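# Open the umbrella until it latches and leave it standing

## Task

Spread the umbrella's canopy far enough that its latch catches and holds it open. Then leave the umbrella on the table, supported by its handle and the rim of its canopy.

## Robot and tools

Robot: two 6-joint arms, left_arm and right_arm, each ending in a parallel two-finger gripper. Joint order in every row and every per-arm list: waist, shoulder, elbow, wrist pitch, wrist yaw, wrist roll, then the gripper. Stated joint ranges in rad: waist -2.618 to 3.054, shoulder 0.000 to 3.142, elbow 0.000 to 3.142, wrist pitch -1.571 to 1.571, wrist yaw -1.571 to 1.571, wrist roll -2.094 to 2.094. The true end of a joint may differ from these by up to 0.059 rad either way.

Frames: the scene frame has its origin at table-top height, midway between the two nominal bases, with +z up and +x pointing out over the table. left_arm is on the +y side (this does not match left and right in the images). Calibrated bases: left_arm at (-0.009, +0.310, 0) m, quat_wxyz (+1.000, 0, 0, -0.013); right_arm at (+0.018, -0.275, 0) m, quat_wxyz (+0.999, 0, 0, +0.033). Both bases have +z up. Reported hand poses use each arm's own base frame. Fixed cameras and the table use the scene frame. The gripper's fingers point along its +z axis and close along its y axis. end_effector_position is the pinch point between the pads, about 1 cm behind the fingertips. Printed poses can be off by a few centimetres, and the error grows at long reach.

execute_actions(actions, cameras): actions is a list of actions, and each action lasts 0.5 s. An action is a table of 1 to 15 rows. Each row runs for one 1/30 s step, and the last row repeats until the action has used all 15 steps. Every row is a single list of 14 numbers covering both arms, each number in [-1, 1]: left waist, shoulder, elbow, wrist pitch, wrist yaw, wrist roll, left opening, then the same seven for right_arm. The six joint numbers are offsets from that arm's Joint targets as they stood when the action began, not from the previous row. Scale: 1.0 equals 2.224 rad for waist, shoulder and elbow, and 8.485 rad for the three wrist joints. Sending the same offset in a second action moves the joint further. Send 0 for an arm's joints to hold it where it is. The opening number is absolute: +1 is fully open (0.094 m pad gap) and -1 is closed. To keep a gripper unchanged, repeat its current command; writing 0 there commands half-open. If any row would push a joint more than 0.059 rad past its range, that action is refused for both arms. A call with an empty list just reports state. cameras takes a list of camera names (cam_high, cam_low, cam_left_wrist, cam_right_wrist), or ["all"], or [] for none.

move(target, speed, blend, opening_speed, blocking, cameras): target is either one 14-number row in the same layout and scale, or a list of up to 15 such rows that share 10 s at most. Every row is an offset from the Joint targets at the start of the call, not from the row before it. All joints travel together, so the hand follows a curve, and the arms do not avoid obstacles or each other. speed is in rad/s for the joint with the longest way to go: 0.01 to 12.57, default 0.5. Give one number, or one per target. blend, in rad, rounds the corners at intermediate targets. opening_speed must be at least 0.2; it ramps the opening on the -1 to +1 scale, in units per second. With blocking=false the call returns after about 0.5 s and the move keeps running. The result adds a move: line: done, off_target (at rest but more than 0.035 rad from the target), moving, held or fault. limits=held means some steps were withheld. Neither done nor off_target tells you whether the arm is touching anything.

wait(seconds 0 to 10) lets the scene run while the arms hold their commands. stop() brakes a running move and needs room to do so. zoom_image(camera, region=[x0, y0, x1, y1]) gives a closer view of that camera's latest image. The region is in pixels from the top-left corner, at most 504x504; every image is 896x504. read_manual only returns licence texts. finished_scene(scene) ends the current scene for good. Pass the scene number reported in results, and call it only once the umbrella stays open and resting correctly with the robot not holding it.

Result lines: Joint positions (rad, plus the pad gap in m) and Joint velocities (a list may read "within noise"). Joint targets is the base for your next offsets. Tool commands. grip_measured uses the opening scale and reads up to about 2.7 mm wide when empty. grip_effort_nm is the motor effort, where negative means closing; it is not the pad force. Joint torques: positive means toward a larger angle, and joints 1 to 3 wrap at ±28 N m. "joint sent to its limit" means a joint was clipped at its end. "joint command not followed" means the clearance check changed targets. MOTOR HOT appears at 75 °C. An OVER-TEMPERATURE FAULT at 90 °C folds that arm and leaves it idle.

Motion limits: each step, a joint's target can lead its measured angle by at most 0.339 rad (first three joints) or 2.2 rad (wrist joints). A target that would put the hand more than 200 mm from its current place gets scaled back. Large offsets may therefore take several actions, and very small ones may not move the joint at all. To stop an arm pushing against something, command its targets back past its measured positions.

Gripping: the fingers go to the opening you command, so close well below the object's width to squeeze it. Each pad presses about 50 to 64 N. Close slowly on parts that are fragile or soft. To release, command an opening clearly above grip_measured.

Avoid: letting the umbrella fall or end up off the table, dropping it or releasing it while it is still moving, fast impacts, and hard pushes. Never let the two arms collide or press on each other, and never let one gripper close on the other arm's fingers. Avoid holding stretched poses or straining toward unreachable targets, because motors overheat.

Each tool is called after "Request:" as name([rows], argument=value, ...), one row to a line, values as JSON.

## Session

Request:
execute_actions(actions=[])

Request:
zoom_image(camera="cam_high", region=[340, 130, 640, 330])

Scene clock: 0.00 s.
left_arm: end_effector_position=(+0.2500, -0.0123, +0.3278) grip_measured=+1.000 grip_effort_nm=n/a end_effector_quat_wxyz=(+0.642, -0.043, +0.693, -0.325) | right_arm: end_effector_position=(+0.1833, +0.1630, +0.3199) grip_measured=+1.000 grip_effort_nm=n/a end_effector_quat_wxyz=(+0.645, -0.021, +0.709, +0.285)
Joint positions: left_arm=[0.582 0.519 0.548 0.036 0.987 -0.586 0.094] | right_arm=[1.303 0.45 0.567 -0.127 0.857 0.394 0.094]
Joint velocities: within noise
Joint torques (N m): no reading
Motor temperatures (°C): left_arm=[34 34 38 34 32 31 30] | right_arm=[34 34 33 32 33 34 34]
Heat: left arm: 38 °C; right arm: 34 °C.
Joint targets: left_arm=[0.582 0.513 0.554 0.032 0.987 -0.582] | right_arm=[1.303 0.446 0.575 -0.131 0.857 0.391]
Tool commands: left_gripper/opening=+1.0 right_gripper/opening=+1.0

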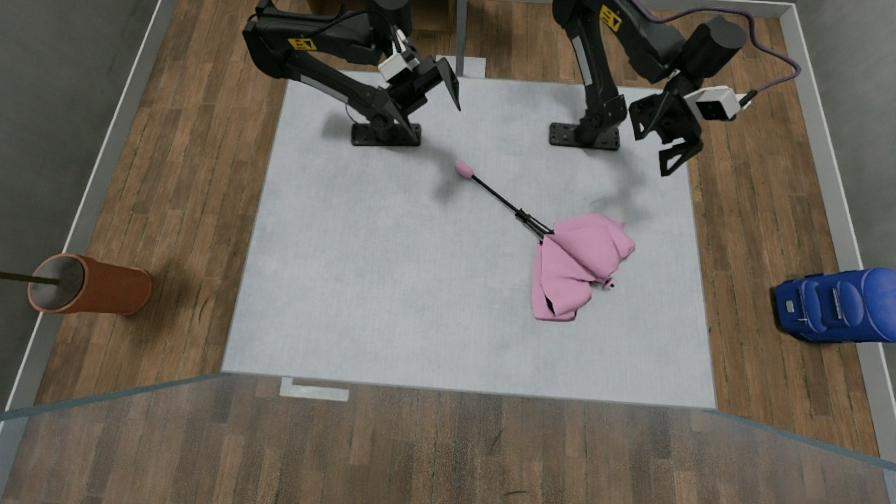

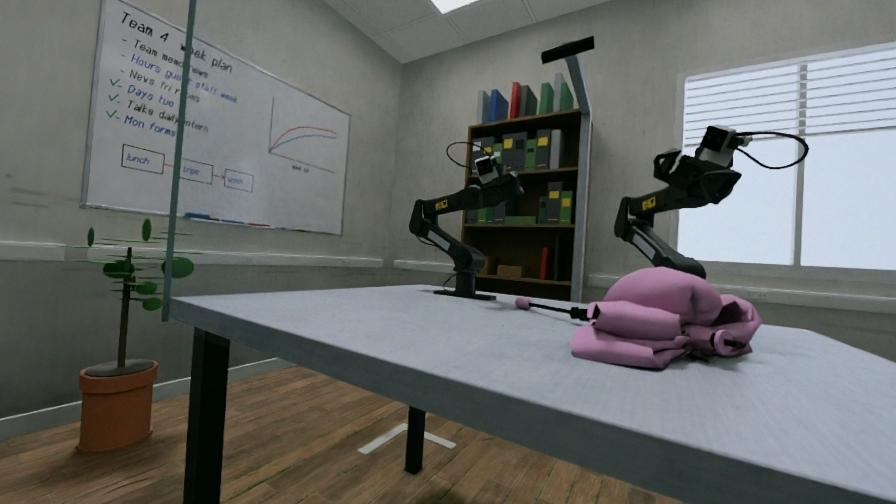

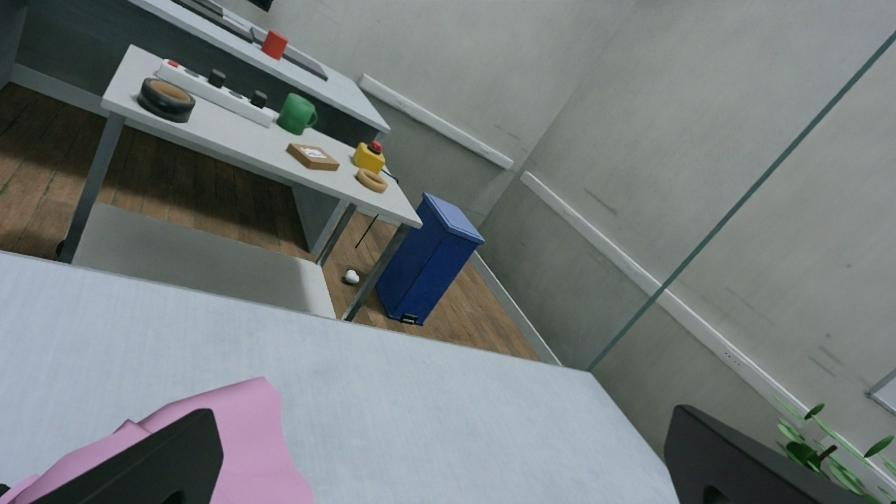

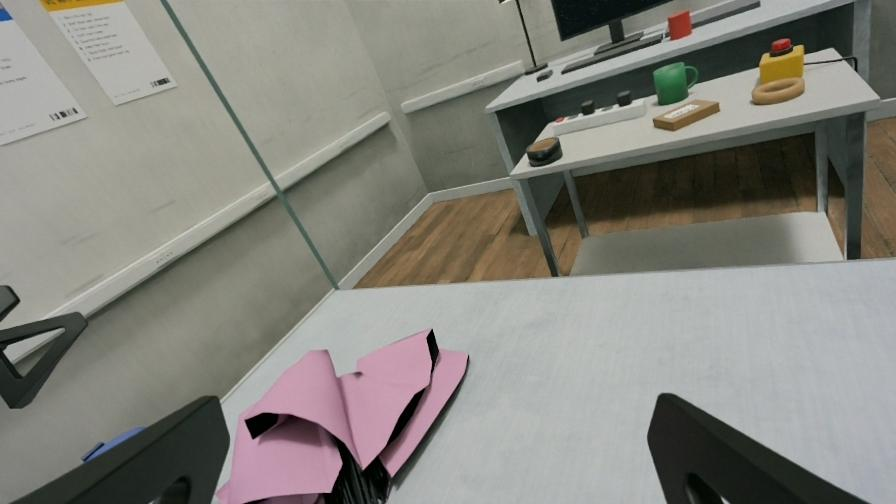

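Scaled by 1.680 from the camera's 896x504 image, which has a finer 1280x720 frame.

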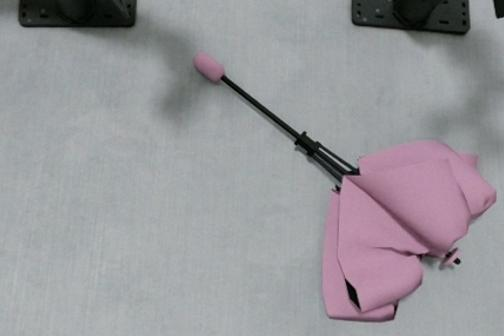

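Request:
move(target=[0,0,0,0,0,0,1,-0.1228,0.6048,0.4429,-0.1425,-0.101,-0.0225,1], speed=1.0, cameras=["cam_high","cam_right_wrist"])

Scene clock: 7.00 s.
left_arm: end_effector_position=(+0.2500, -0.0123, +0.3278) grip_measured=+1.000 grip_effort_nm=-0.007 end_effector_quat_wxyz=(+0.642, -0.043, +0.693, -0.325) | right_arm: end_effector_position=(+0.1676, +0.2793, +0.1246) grip_measured=+1.000 grip_effort_nm=-0.037 end_effector_quat_wxyz=(+0.000, -0.400, +0.917, -0.006)
Joint positions: left_arm=[0.582 0.519 0.548 0.036 0.987 -0.586 0.094] | right_arm=[1.033 1.783 1.528 -1.324 0.011 0.211 0.094]
Joint torques (N m): left_arm=[0.05 0.5 7.83 1.93 -0.04 0.08] | right_arm=[-0.31 -6.42 9.18 0.19 -0.1 -0.08]
Heat: left arm: 39 °C; right arm: 34 °C.
Joint targets: left_arm=[0.582 0.513 0.554 0.032 0.987 -0.582] | right_arm=[1.030 1.791 1.560 -1.340 0.000 0.200]
move: done
Images, in order (width x height): cam_high 896x504, cam_right_wrist 896x504.

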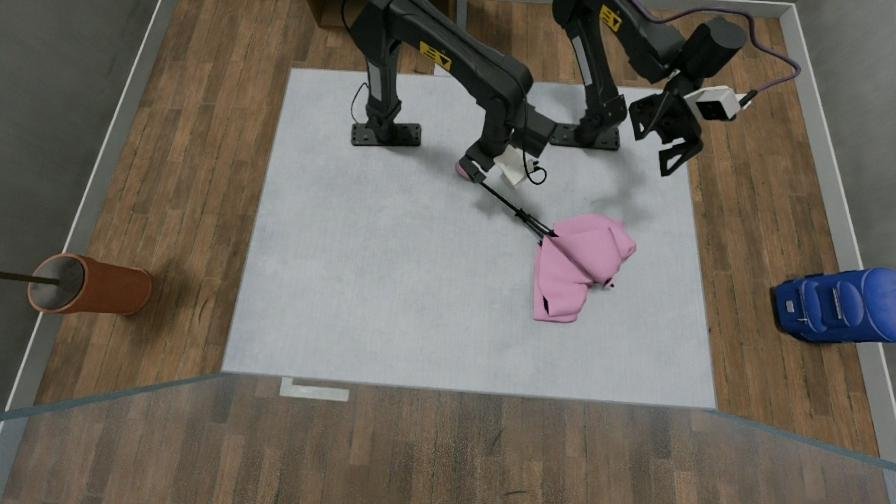

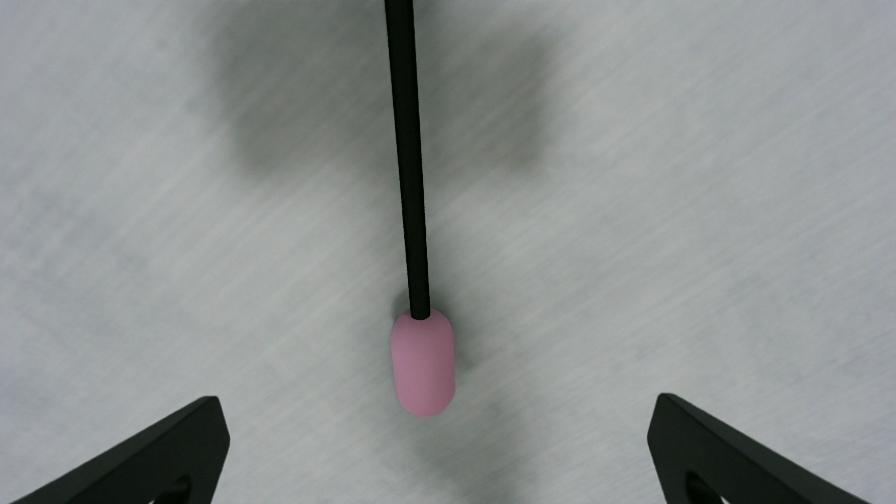

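Request:
move([
  [0,0,0,0,0,0,1,0.018,0,0,0,0,-0.0071,1],
  [0,0,0,0,0,0,1,0.018,0.0441,-0.1475,0.0502,0,-0.0071,1],
  [0,0,0,0,0,0,1,0.018,0.0441,-0.1475,0.0502,0,-0.0071,-1],
], speed=0.3, opening_speed=1.2, cameras=["cam_right_wrist"])

Scene clock: 14.50 s.
left_arm: end_effector_position=(+0.2500, -0.0123, +0.3278) grip_measured=+1.000 grip_effort_nm=-0.002 end_effector_quat_wxyz=(+0.642, -0.043, +0.693, -0.325) | right_arm: end_effector_position=(+0.1621, +0.2931, +0.0268) grip_measured=-0.824 grip_effort_nm=-1.062 end_effector_quat_wxyz=(+0.007, -0.440, +0.898, -0.001)
Joint positions: left_arm=[0.582 0.519 0.548 0.036 0.987 -0.586 0.094] | right_arm=[1.067 1.875 1.247 -0.932 0.009 0.156 0.008]
Joint torques (N m): left_arm=[0.03 0.51 7.84 1.93 -0.05 0.08] | right_arm=[0.25 -6.35 4.75 0.56 -0.09 -0.14]
Heat: left arm: 39 °C; right arm: 34 °C.
Joint targets: left_arm=[0.582 0.513 0.554 0.032 0.987 -0.582] | right_arm=[1.070 1.889 1.232 -0.914 0.000 0.140]
move: done
Images, in order (width x height): cam_right_wrist 896x504.

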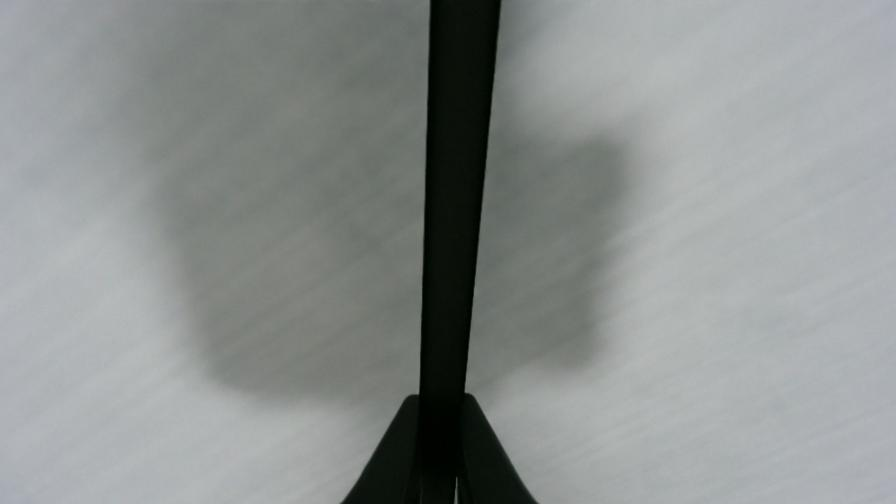

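Request:
move([
  [0,0,0,0,0,0,1,0,0,0,0,0,0,-0.5],
  [0,0,0,0,0,0,1,0,0.0076,-0.0108,0.0048,0,0.005,-0.5],
  [0,0,0,0,0,0,1,0,0.0076,-0.0108,0.0048,0,0.005,-1],
], speed=0.2, opening_speed=1, cameras=["cam_right_wrist"])

Scene clock: 18.70 s.
left_arm: end_effector_position=(+0.2500, -0.0123, +0.3278) grip_measured=+1.000 grip_effort_nm=0.002 end_effector_quat_wxyz=(+0.642, -0.043, +0.693, -0.325) | right_arm: end_effector_position=(+0.1624, +0.2938, +0.0169) grip_measured=-0.814 grip_effort_nm=-1.062 end_effector_quat_wxyz=(+0.008, -0.428, +0.904, +0.001)
Joint positions: left_arm=[0.582 0.519 0.548 0.036 0.987 -0.586 0.094] | right_arm=[1.067 1.889 1.224 -0.892 0.009 0.183 0.009]
Joint torques (N m): left_arm=[0.01 0.53 7.83 1.93 -0.04 0.09] | right_arm=[0.29 -6.23 4.55 0.57 -0.08 0]
Heat: left arm: 39 °C; right arm: 34 °C.
Joint targets: left_arm=[0.582 0.513 0.554 0.032 0.987 -0.582] | right_arm=[1.070 1.906 1.208 -0.873 0.000 0.183]
move: done
Images, in order (width x height): cam_right_wrist 896x504.

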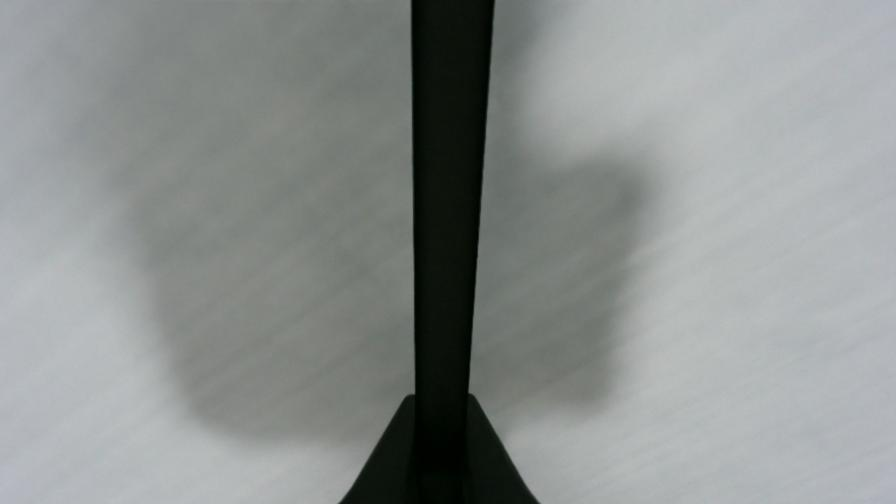

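Request:
move([
  [0,0,0,0,0,0,1,0,-0.09,0.0675,-0.02,0,0,-1],
  [0,0.1745,0.2005,0.0198,-0.1163,0.2831,-0.2,-0.2788,-0.389,0.0144,-0.0645,0,-0.0216,-1],
], speed=[0.3,0.5])

Request:
move([
  [-0.7167,0,0,0,0,0,-0.2,0,0,0,0,0,0,-1],
  [-0.7167,0.1803,-0.2311,0.0726,0,0,-0.2,0,0,0,0,0,0,-1],
], speed=1.0, cameras=["cam_high","cam_low","cam_left_wrist"])

Scene clock: 28.57 s.
left_arm: end_effector_position=(+0.2807, +0.1843, +0.4672) grip_measured=-0.199 grip_effort_nm=-0.081 end_effector_quat_wxyz=(+0.289, +0.355, +0.493, +0.740) | right_arm: end_effector_position=(+0.1733, +0.0860, +0.2157) grip_measured=-0.814 grip_effort_nm=-1.072 end_effector_quat_wxyz=(+0.143, -0.219, +0.965, +0.034)
Joint positions: left_arm=[0.582 0.898 0.968 0.195 0.008 1.82 0.038] | right_arm=[0.455 1.063 1.249 -1.461 -0.001 0.009 0.009]
Joint torques (N m): left_arm=[0.02 -1.05 10.14 2.26 -0.09 0.04] | right_arm=[-0.5 -3.08 5.52 1.23 0.02 -0.09]
Heat: left arm: 40 °C; right arm: 35 °C.
Joint targets: left_arm=[0.582 0.901 1.000 0.200 0.000 1.820] | right_arm=[0.450 1.041 1.240 -1.421 0.000 -0.001]
move: off_target (right_arm); right_arm: the wrist pitch is farthest, 0.041 rad from its target

Scene clock: 31.93 s.
left_arm: end_effector_position=(+0.2200, -0.3472, +0.2401) grip_measured=-0.199 grip_effort_nm=-0.085 end_effector_quat_wxyz=(+0.652, +0.696, +0.108, +0.280) | right_arm: end_effector_position=(+0.1732, +0.0860, +0.2157) grip_measured=-0.814 grip_effort_nm=-1.072 end_effector_quat_wxyz=(+0.143, -0.219, +0.965, +0.034)
Joint positions: left_arm=[-1.006 1.3 0.495 0.812 0.005 1.822 0.038] | right_arm=[0.455 1.063 1.249 -1.462 -0.001 0.009 0.009]
Joint torques (N m): left_arm=[-0.46 -3.6 6.35 2.4 -0.07 0.02] | right_arm=[-0.49 -3.08 5.48 1.25 0.01 -0.07]
Motor temperatures (°C): left_arm=[34 34 40 39 32 31 30] | right_arm=[34 35 34 33 33 34 35]
Heat: left arm: 40 °C; right arm: 35 °C.
Joint targets: left_arm=[-1.012 1.302 0.486 0.816 0.000 1.820] | right_arm=[0.450 1.041 1.240 -1.421 0.000 -0.001]
move: off_target (right_arm); right_arm: the wrist pitch is farthest, 0.041 rad from its target
Images, in order (width x height): cam_high 896x504, cam_low 896x504, cam_left_wrist 896x504.

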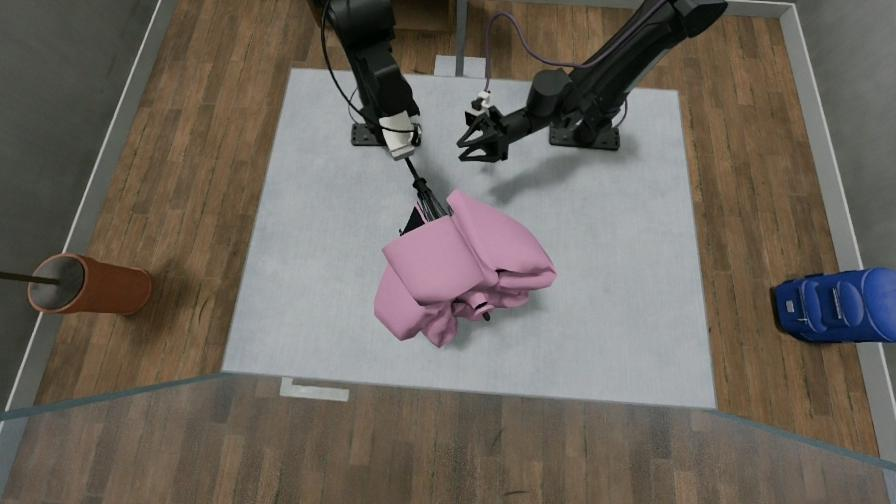

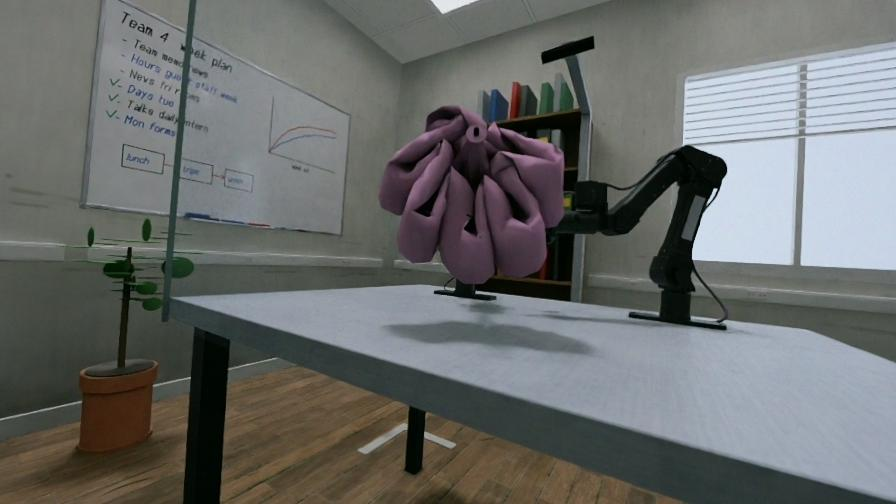

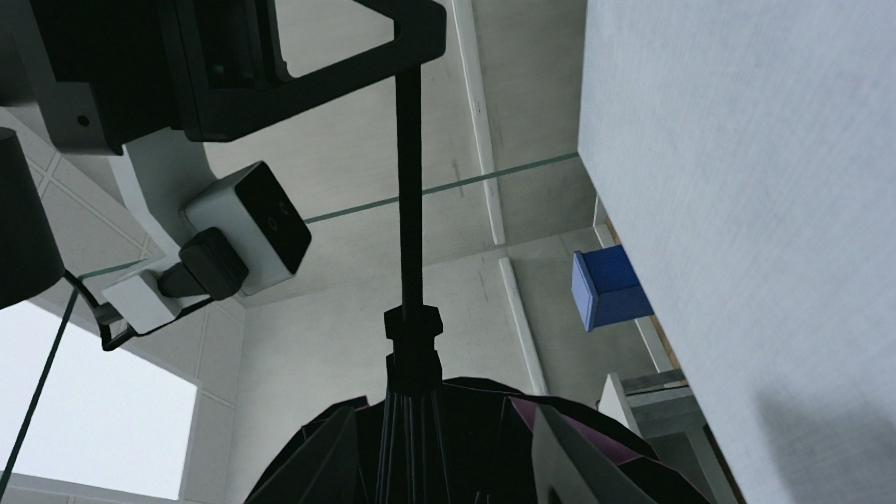

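Request:
move([
  [0,-0.0193,0.0184,-0.0099,0,0,-0.2,0,0,0,0,0,0,-1],
  [0,0.0971,0.1097,-0.0033,0,0,-0.2,0,0,0,0,0,0,-1],
  [0,0.1965,0.2158,-0.0051,0,0,-0.2,0,0,0,0,0,0,-1],
], speed=0.35, blend=0.03, cameras=["cam_high","cam_left_wrist"])

Scene clock: 37.67 s.
left_arm: end_effector_position=(+0.2805, -0.4427, +0.2476) grip_measured=-0.199 grip_effort_nm=-0.081 end_effector_quat_wxyz=(+0.648, +0.701, +0.109, +0.278) | right_arm: end_effector_position=(+0.1732, +0.0860, +0.2157) grip_measured=-0.814 grip_effort_nm=-1.057 end_effector_quat_wxyz=(+0.143, -0.219, +0.965, +0.034)
Joint positions: left_arm=[-1.006 1.722 0.937 0.78 0.005 1.822 0.038] | right_arm=[0.455 1.063 1.249 -1.462 -0.001 0.009 0.009]
Joint torques (N m): left_arm=[-0.44 -5.98 9.48 2.29 -0.07 0.02] | right_arm=[-0.47 -3.1 5.46 1.24 0.02 -0.08]
Heat: left arm: 40 °C; right arm: 35 °C.
Joint targets: left_arm=[-1.012 1.739 0.966 0.772 0.000 1.820] | right_arm=[0.450 1.041 1.240 -1.421 0.000 -0.001]
move: off_target (right_arm); right_arm: the wrist pitch is farthest, 0.041 rad from its target
Images, in order (width x height): cam_high 896x504, cam_left_wrist 896x504.

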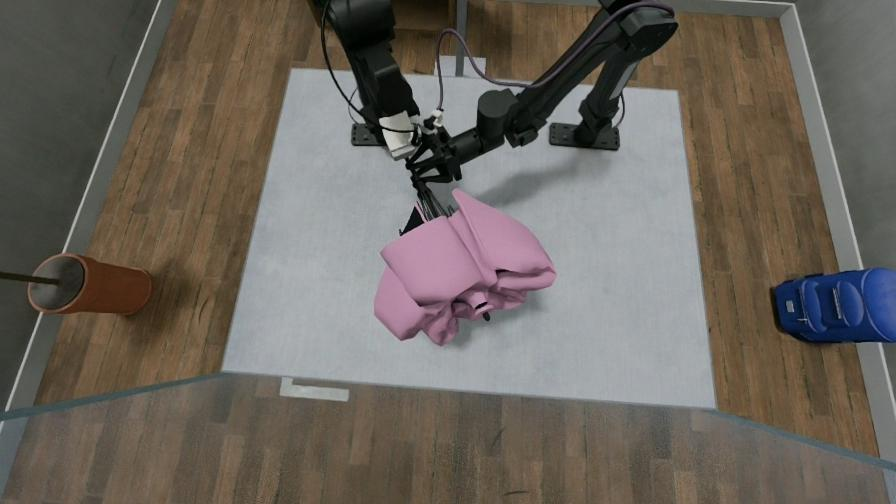

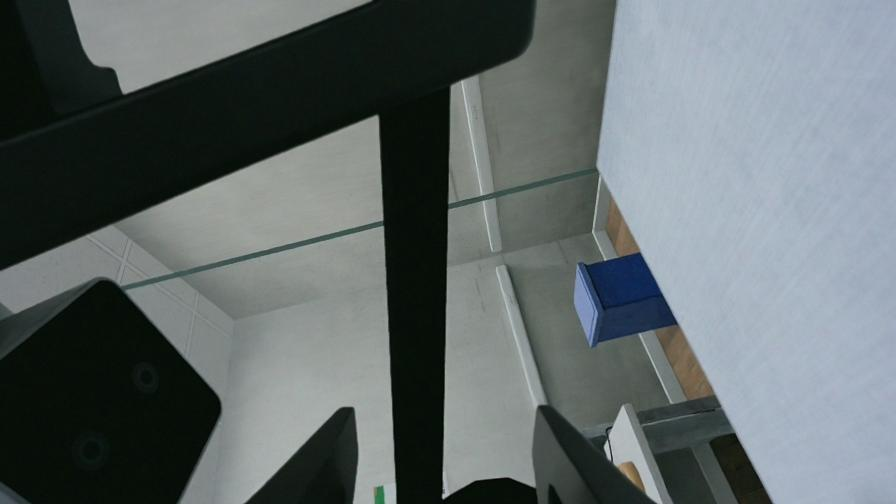

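Request:
move([
  [0,-0.0058,0.0054,-0.0028,0,0,-0.2,0,0,0,0,0,0,-1],
  [0,-0.0058,0.0054,-0.0028,0,0,-0.7,0,0,0,0,0,0,-1],
  [0.0409,-0.0117,0.0229,-0.009,0,0,-0.7,0,0,0,0,0,0,-1],
  [0.0814,-0.0085,0.0508,-0.0154,0,0,-0.7,0,0,0,0,0,0,-1],
  [0.1205,0.0013,0.0863,-0.0222,-0.0118,0,-0.7,0,-0.018,0,-0.0094,0,0,-1],
  [0.1951,0.0558,0.2205,-0.0431,-0.0236,0.0118,-0.7,0,-0.036,0,-0.0164,0,0,-1],
], speed=0.2, opening_speed=1, cameras=["all"])

Scene clock: 48.87 s.
left_arm: end_effector_position=(+0.4390, -0.3816, +0.3527) grip_measured=-0.698 grip_effort_nm=-0.095 end_effector_quat_wxyz=(+0.605, +0.666, +0.151, +0.409) | right_arm: end_effector_position=(+0.2082, +0.0981, +0.2487) grip_measured=-0.814 grip_effort_nm=-1.067 end_effector_quat_wxyz=(+0.269, -0.192, +0.942, +0.061)
Joint positions: left_arm=[-0.701 1.818 1.423 0.462 0.052 1.938 0.014] | right_arm=[0.445 0.996 1.249 -1.266 0.011 0.039 0.009]
Joint torques (N m): left_arm=[10.74 -5.41 10.56 1.79 -2.5 -0.18] | right_arm=[0.5 -3.86 5.7 -1.41 -0.11 -0.37]
Heat: left arm: 41 °C; right arm: 35 °C.
Joint targets: left_arm=[-0.578 1.863 1.457 0.407 -0.200 1.920] | right_arm=[0.450 0.961 1.240 -1.560 0.000 -0.001]
move: off_target (left_arm, right_arm); left_arm: the wrist yaw is farthest, 0.252 rad from its target; right_arm: the wrist pitch is farthest, 0.295 rad from its target

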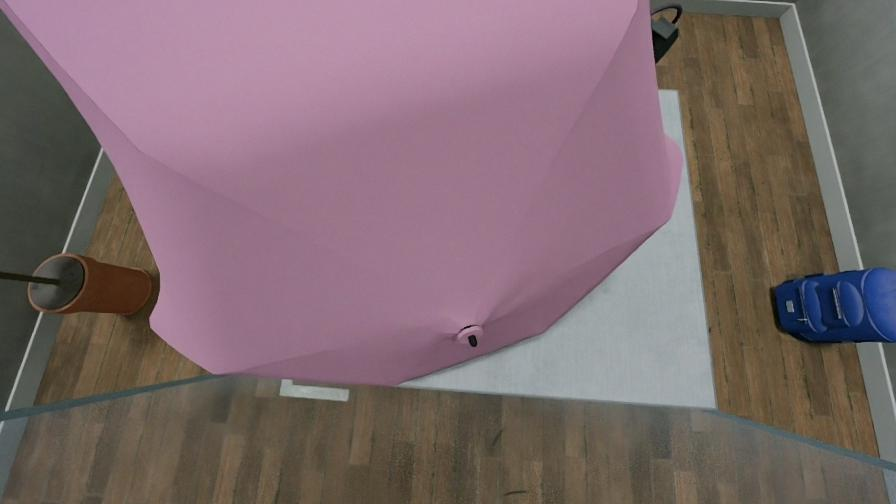

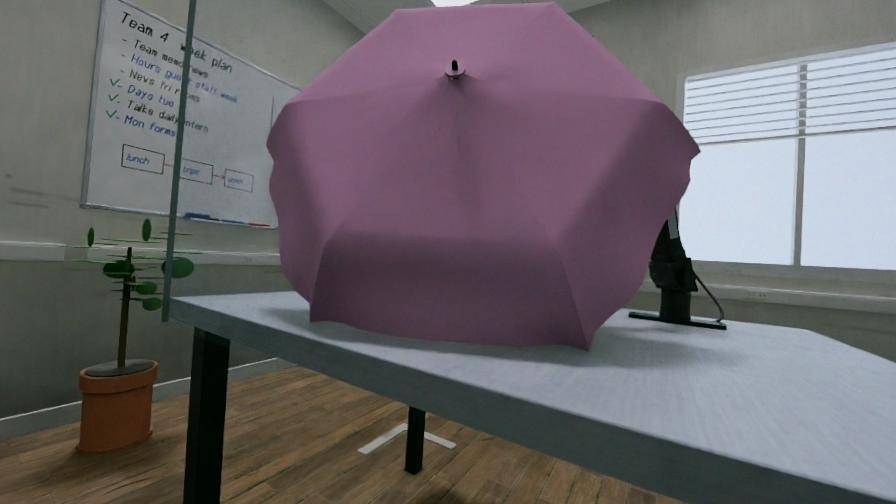

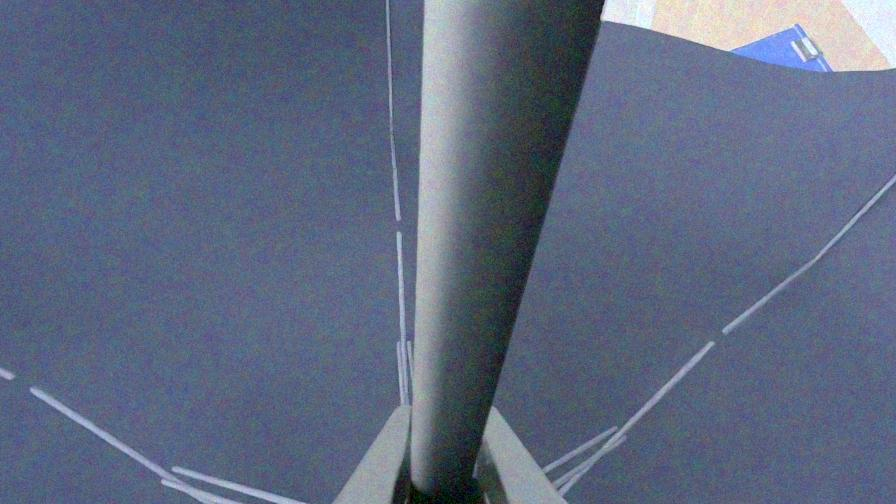

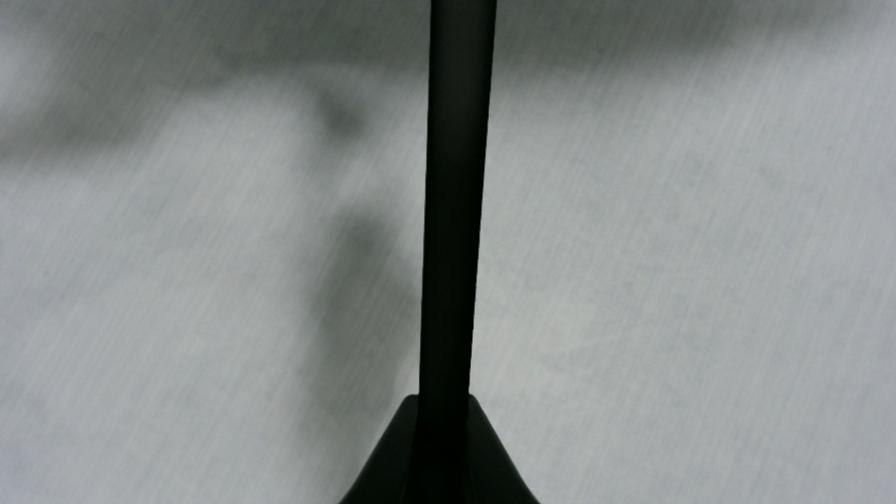

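Request:
move([
  [0.0274,0.0405,0.1084,-0.0179,-0.0119,0.0118,-0.7,0,-0.018,0,0,0,0,-1],
  [0.0576,0.0971,0.2302,-0.0349,-0.0295,0.0118,-0.7,0,-0.072,0,0,-0.01,0,-1],
], speed=0.2, cameras=["all"])

Request:
zoom_image(camera="cam_left_wrist", region=[330, 350, 600, 504])

Scene clock: 54.33 s.
left_arm: end_effector_position=(+0.4853, -0.3964, +0.3849) grip_measured=-0.698 grip_effort_nm=-0.090 end_effector_quat_wxyz=(+0.557, +0.714, +0.144, +0.400) | right_arm: end_effector_position=(+0.2230, +0.0841, +0.2954) grip_measured=-0.814 grip_effort_nm=-1.057 end_effector_quat_wxyz=(+0.392, -0.158, +0.905, +0.049)
Joint positions: left_arm=[-0.662 2.001 1.925 0.016 0.085 2 0.014] | right_arm=[0.425 0.88 1.249 -1.13 0.092 0.04 0.009]
Joint torques (N m): left_arm=[16.28 -5.15 11.02 3.26 -4.64 0.25] | right_arm=[2.45 -6.63 5.61 -2.37 -1.94 -0.38]
Motor temperatures (°C): left_arm=[36 34 41 41 37 31 30] | right_arm=[34 34 34 36 33 34 35]
Heat: left arm: 41 °C; right arm: 36 °C.
Joint targets: left_arm=[-0.475 2.070 1.963 0.099 -0.387 2.018] | right_arm=[0.450 0.801 1.240 -1.560 -0.085 -0.001]
move: off_target (left_arm, right_arm); left_arm: the wrist yaw is farthest, 0.535 rad from its target; right_arm: the wrist pitch is farthest, 0.430 rad from its target

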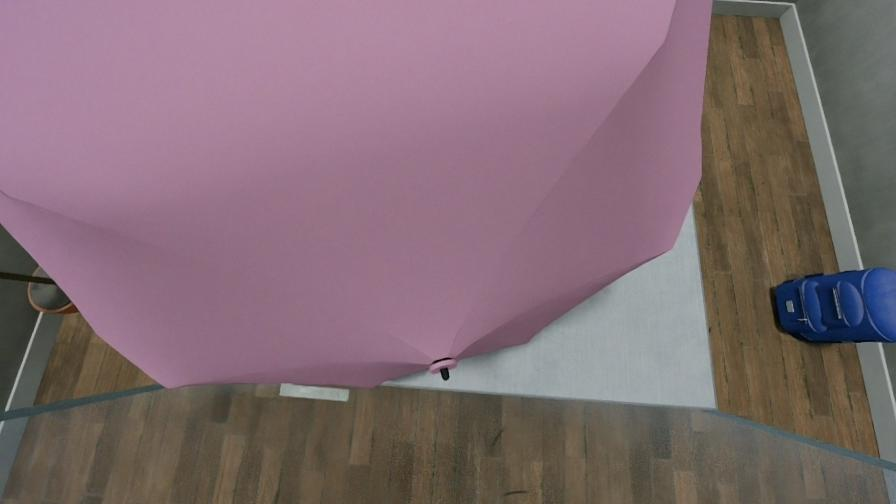

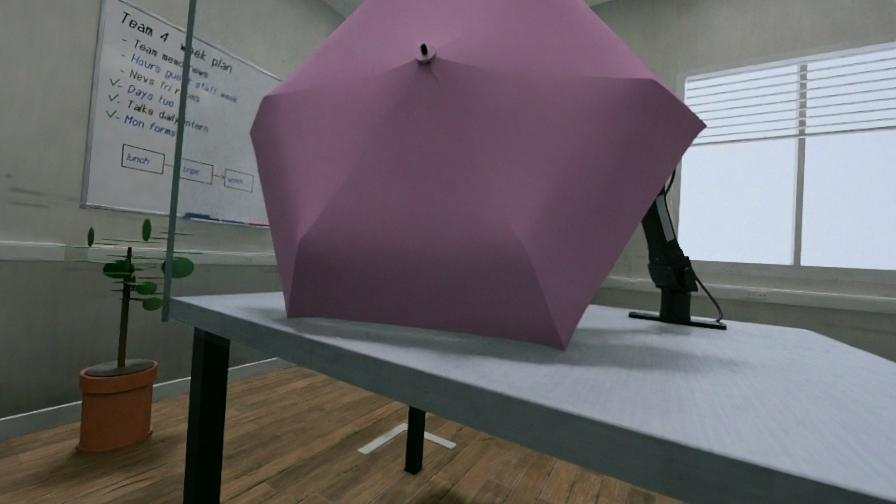

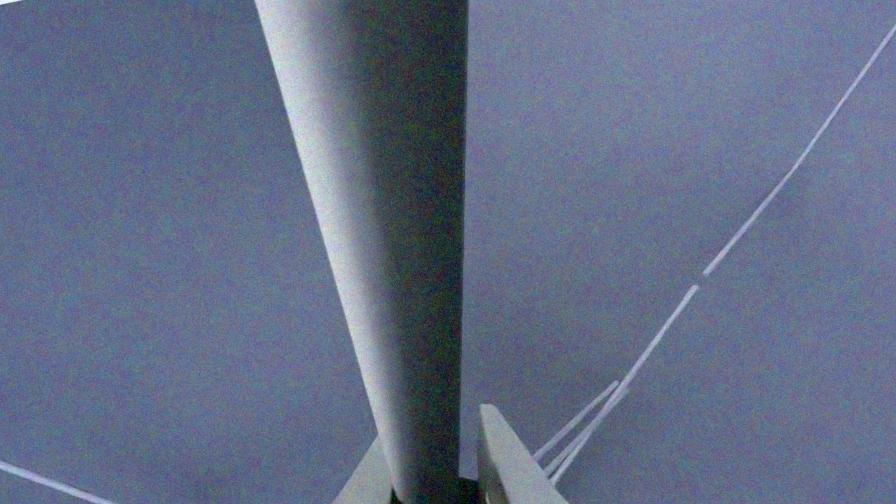

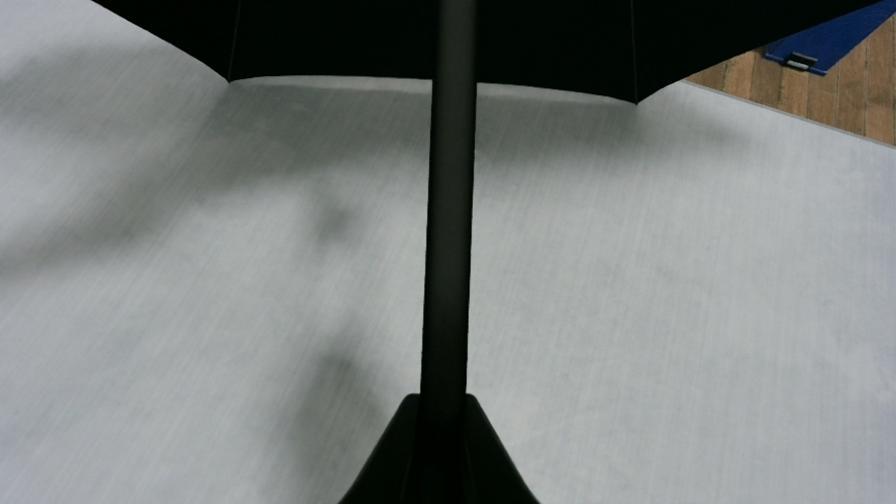

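Scaled by 1.867 from the camera's 896x504 image, which has a finer 1280x720 frame.

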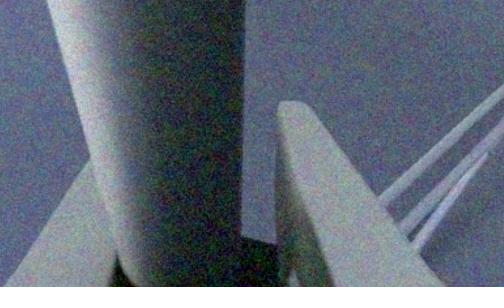

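Request:
move(target=[0.04,0.02,0.025,0,-0.0177,0,-0.7,0,-0.04,0,0,-0.005,0,-1], speed=0.2, cameras=["all"])

Request:
zoom_image(camera="cam_left_wrist", region=[330, 350, 600, 504])

Scene clock: 58.13 s.
left_arm: end_effector_position=(+0.4926, -0.3898, +0.4112) grip_measured=-0.698 grip_effort_nm=-0.090 end_effector_quat_wxyz=(+0.576, +0.691, +0.142, +0.413) | right_arm: end_effector_position=(+0.1950, +0.0788, +0.3079) grip_measured=-0.814 grip_effort_nm=-1.072 end_effector_quat_wxyz=(+0.414, -0.155, +0.894, +0.076)
Joint positions: left_arm=[-0.641 2.016 1.988 0.032 0.105 1.989 0.014] | right_arm=[0.425 0.772 1.249 -1.18 0.055 0.058 0.009]
Joint torques (N m): left_arm=[16.14 -5.01 9.62 2.88 -4.59 0.28] | right_arm=[2.47 -4.16 5.31 -1.85 -2 -0.56]
Motor temperatures (°C): left_arm=[38 34 41 43 42 31 30] | right_arm=[34 34 34 37 34 34 35]
Heat: left arm: 43 °C; right arm: 37 °C.
Joint targets: left_arm=[-0.456 2.087 2.011 0.081 -0.362 2.010] | right_arm=[0.450 0.711 1.240 -1.560 -0.127 -0.001]
move: off_target (left_arm, right_arm); left_arm: the wrist yaw is farthest, 0.642 rad from its target; right_arm: the wrist pitch is farthest, 0.380 rad from its target

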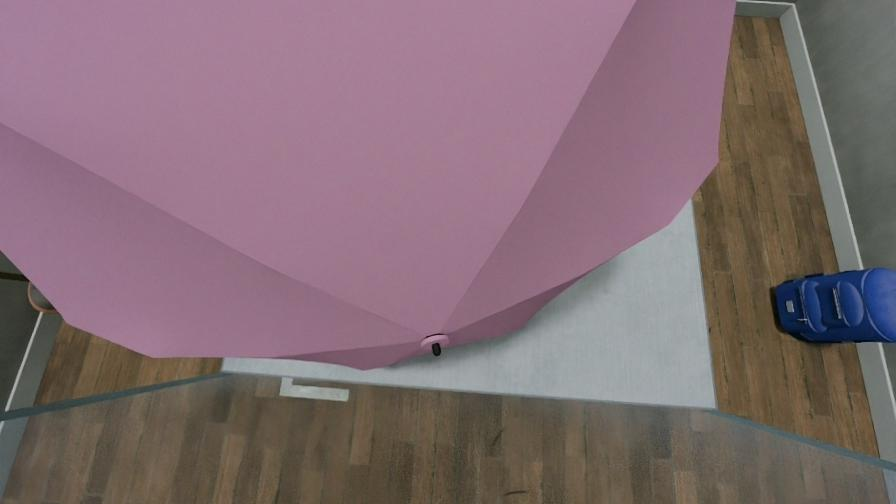

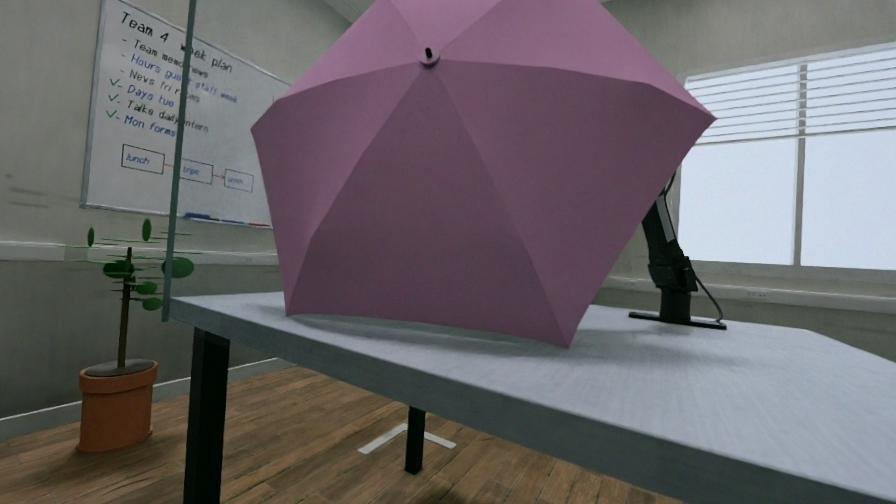

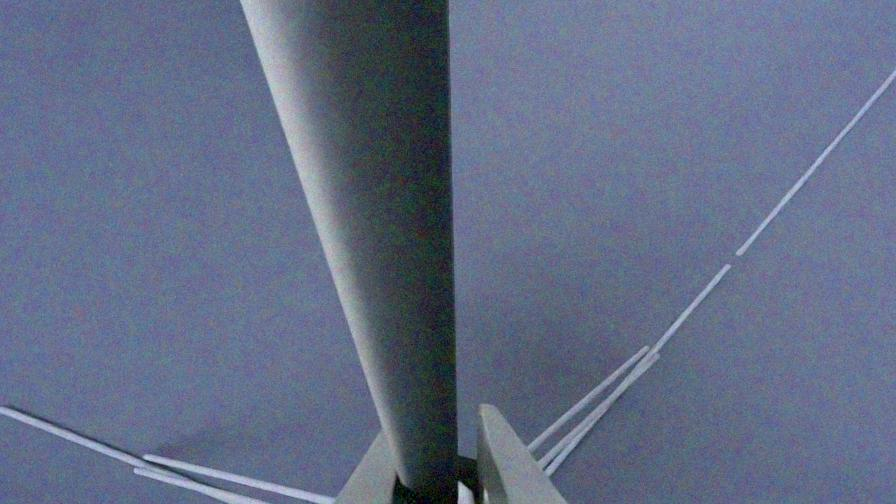

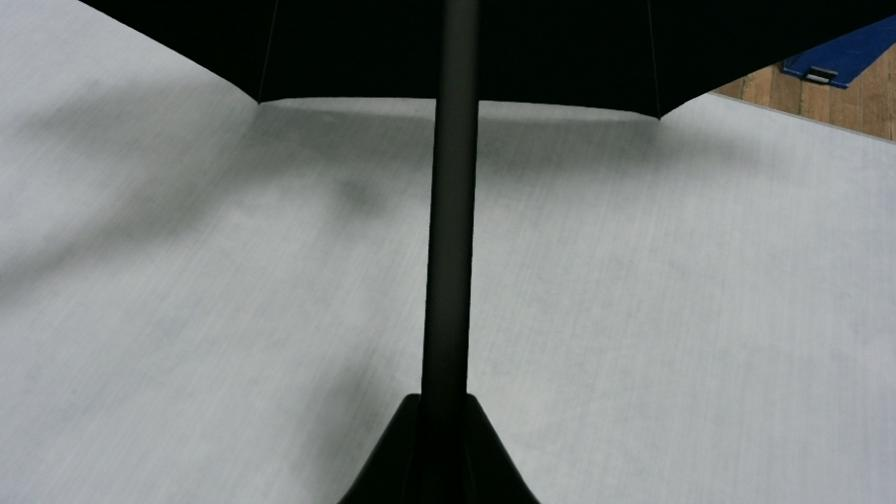

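Scaled by 1.867 from the camera's 896x504 image, which has a finer 1280x720 frame.

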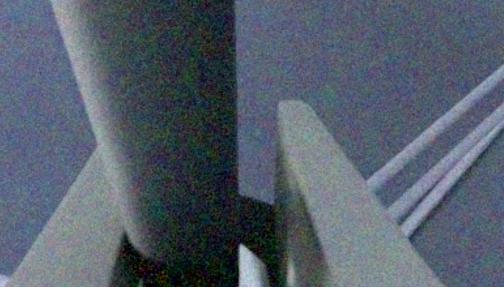

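Request:
move(target=[-0.096,-0.03,-0.0094,-0.0095,0.0556,0,-0.6,0,0.0265,0,0.0436,0.0185,0,-1], speed=0.4, cameras=["cam_low","cam_left_wrist"])

Scene clock: 61.07 s.
left_arm: end_effector_position=(+0.4804, -0.4041, +0.4085) grip_measured=-0.601 grip_effort_nm=0.027 end_effector_quat_wxyz=(+0.578, +0.700, +0.118, +0.404) | right_arm: end_effector_position=(+0.1957, +0.0744, +0.3056) grip_measured=-0.814 grip_effort_nm=-1.057 end_effector_quat_wxyz=(+0.411, -0.152, +0.897, +0.062)
Joint positions: left_arm=[-0.664 2.016 1.988 0.021 0.13 2.015 0.019] | right_arm=[0.43 0.775 1.249 -1.19 0.084 0.056 0.009]
Joint torques (N m): left_arm=[-0.44 -9.73 7.88 2.15 -0.21 0] | right_arm=[1.92 0.4 5.34 1.61 -0.56 -0.53]
Heat: left arm: 43 °C; right arm: 37 °C.
Joint targets: left_arm=[-0.670 2.021 1.990 0.000 0.110 2.010] | right_arm=[0.450 0.771 1.240 -1.190 0.030 -0.001]
move: off_target (right_arm); right_arm: the wrist roll is farthest, 0.057 rad from its target
Images, in order (width x height): cam_low 896x504, cam_left_wrist 896x504.

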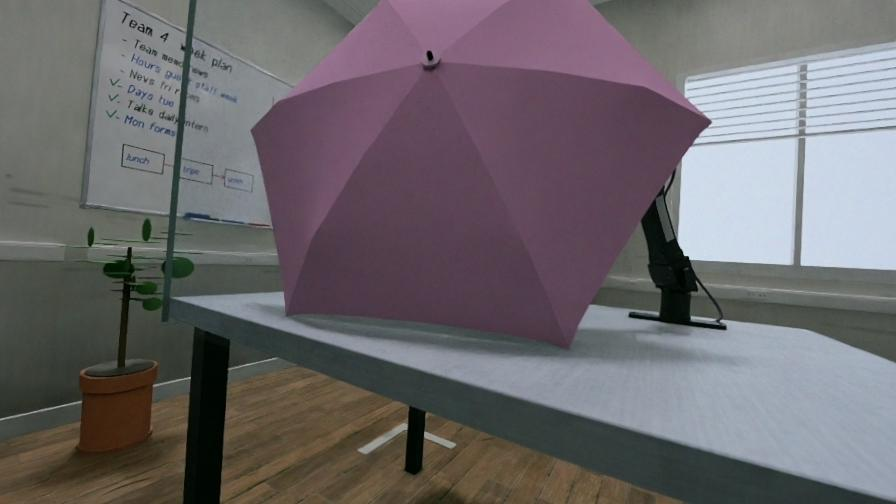

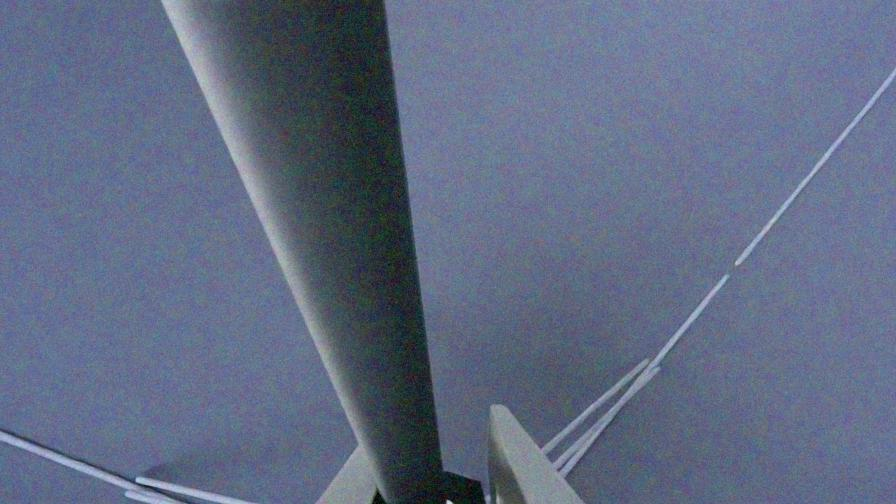

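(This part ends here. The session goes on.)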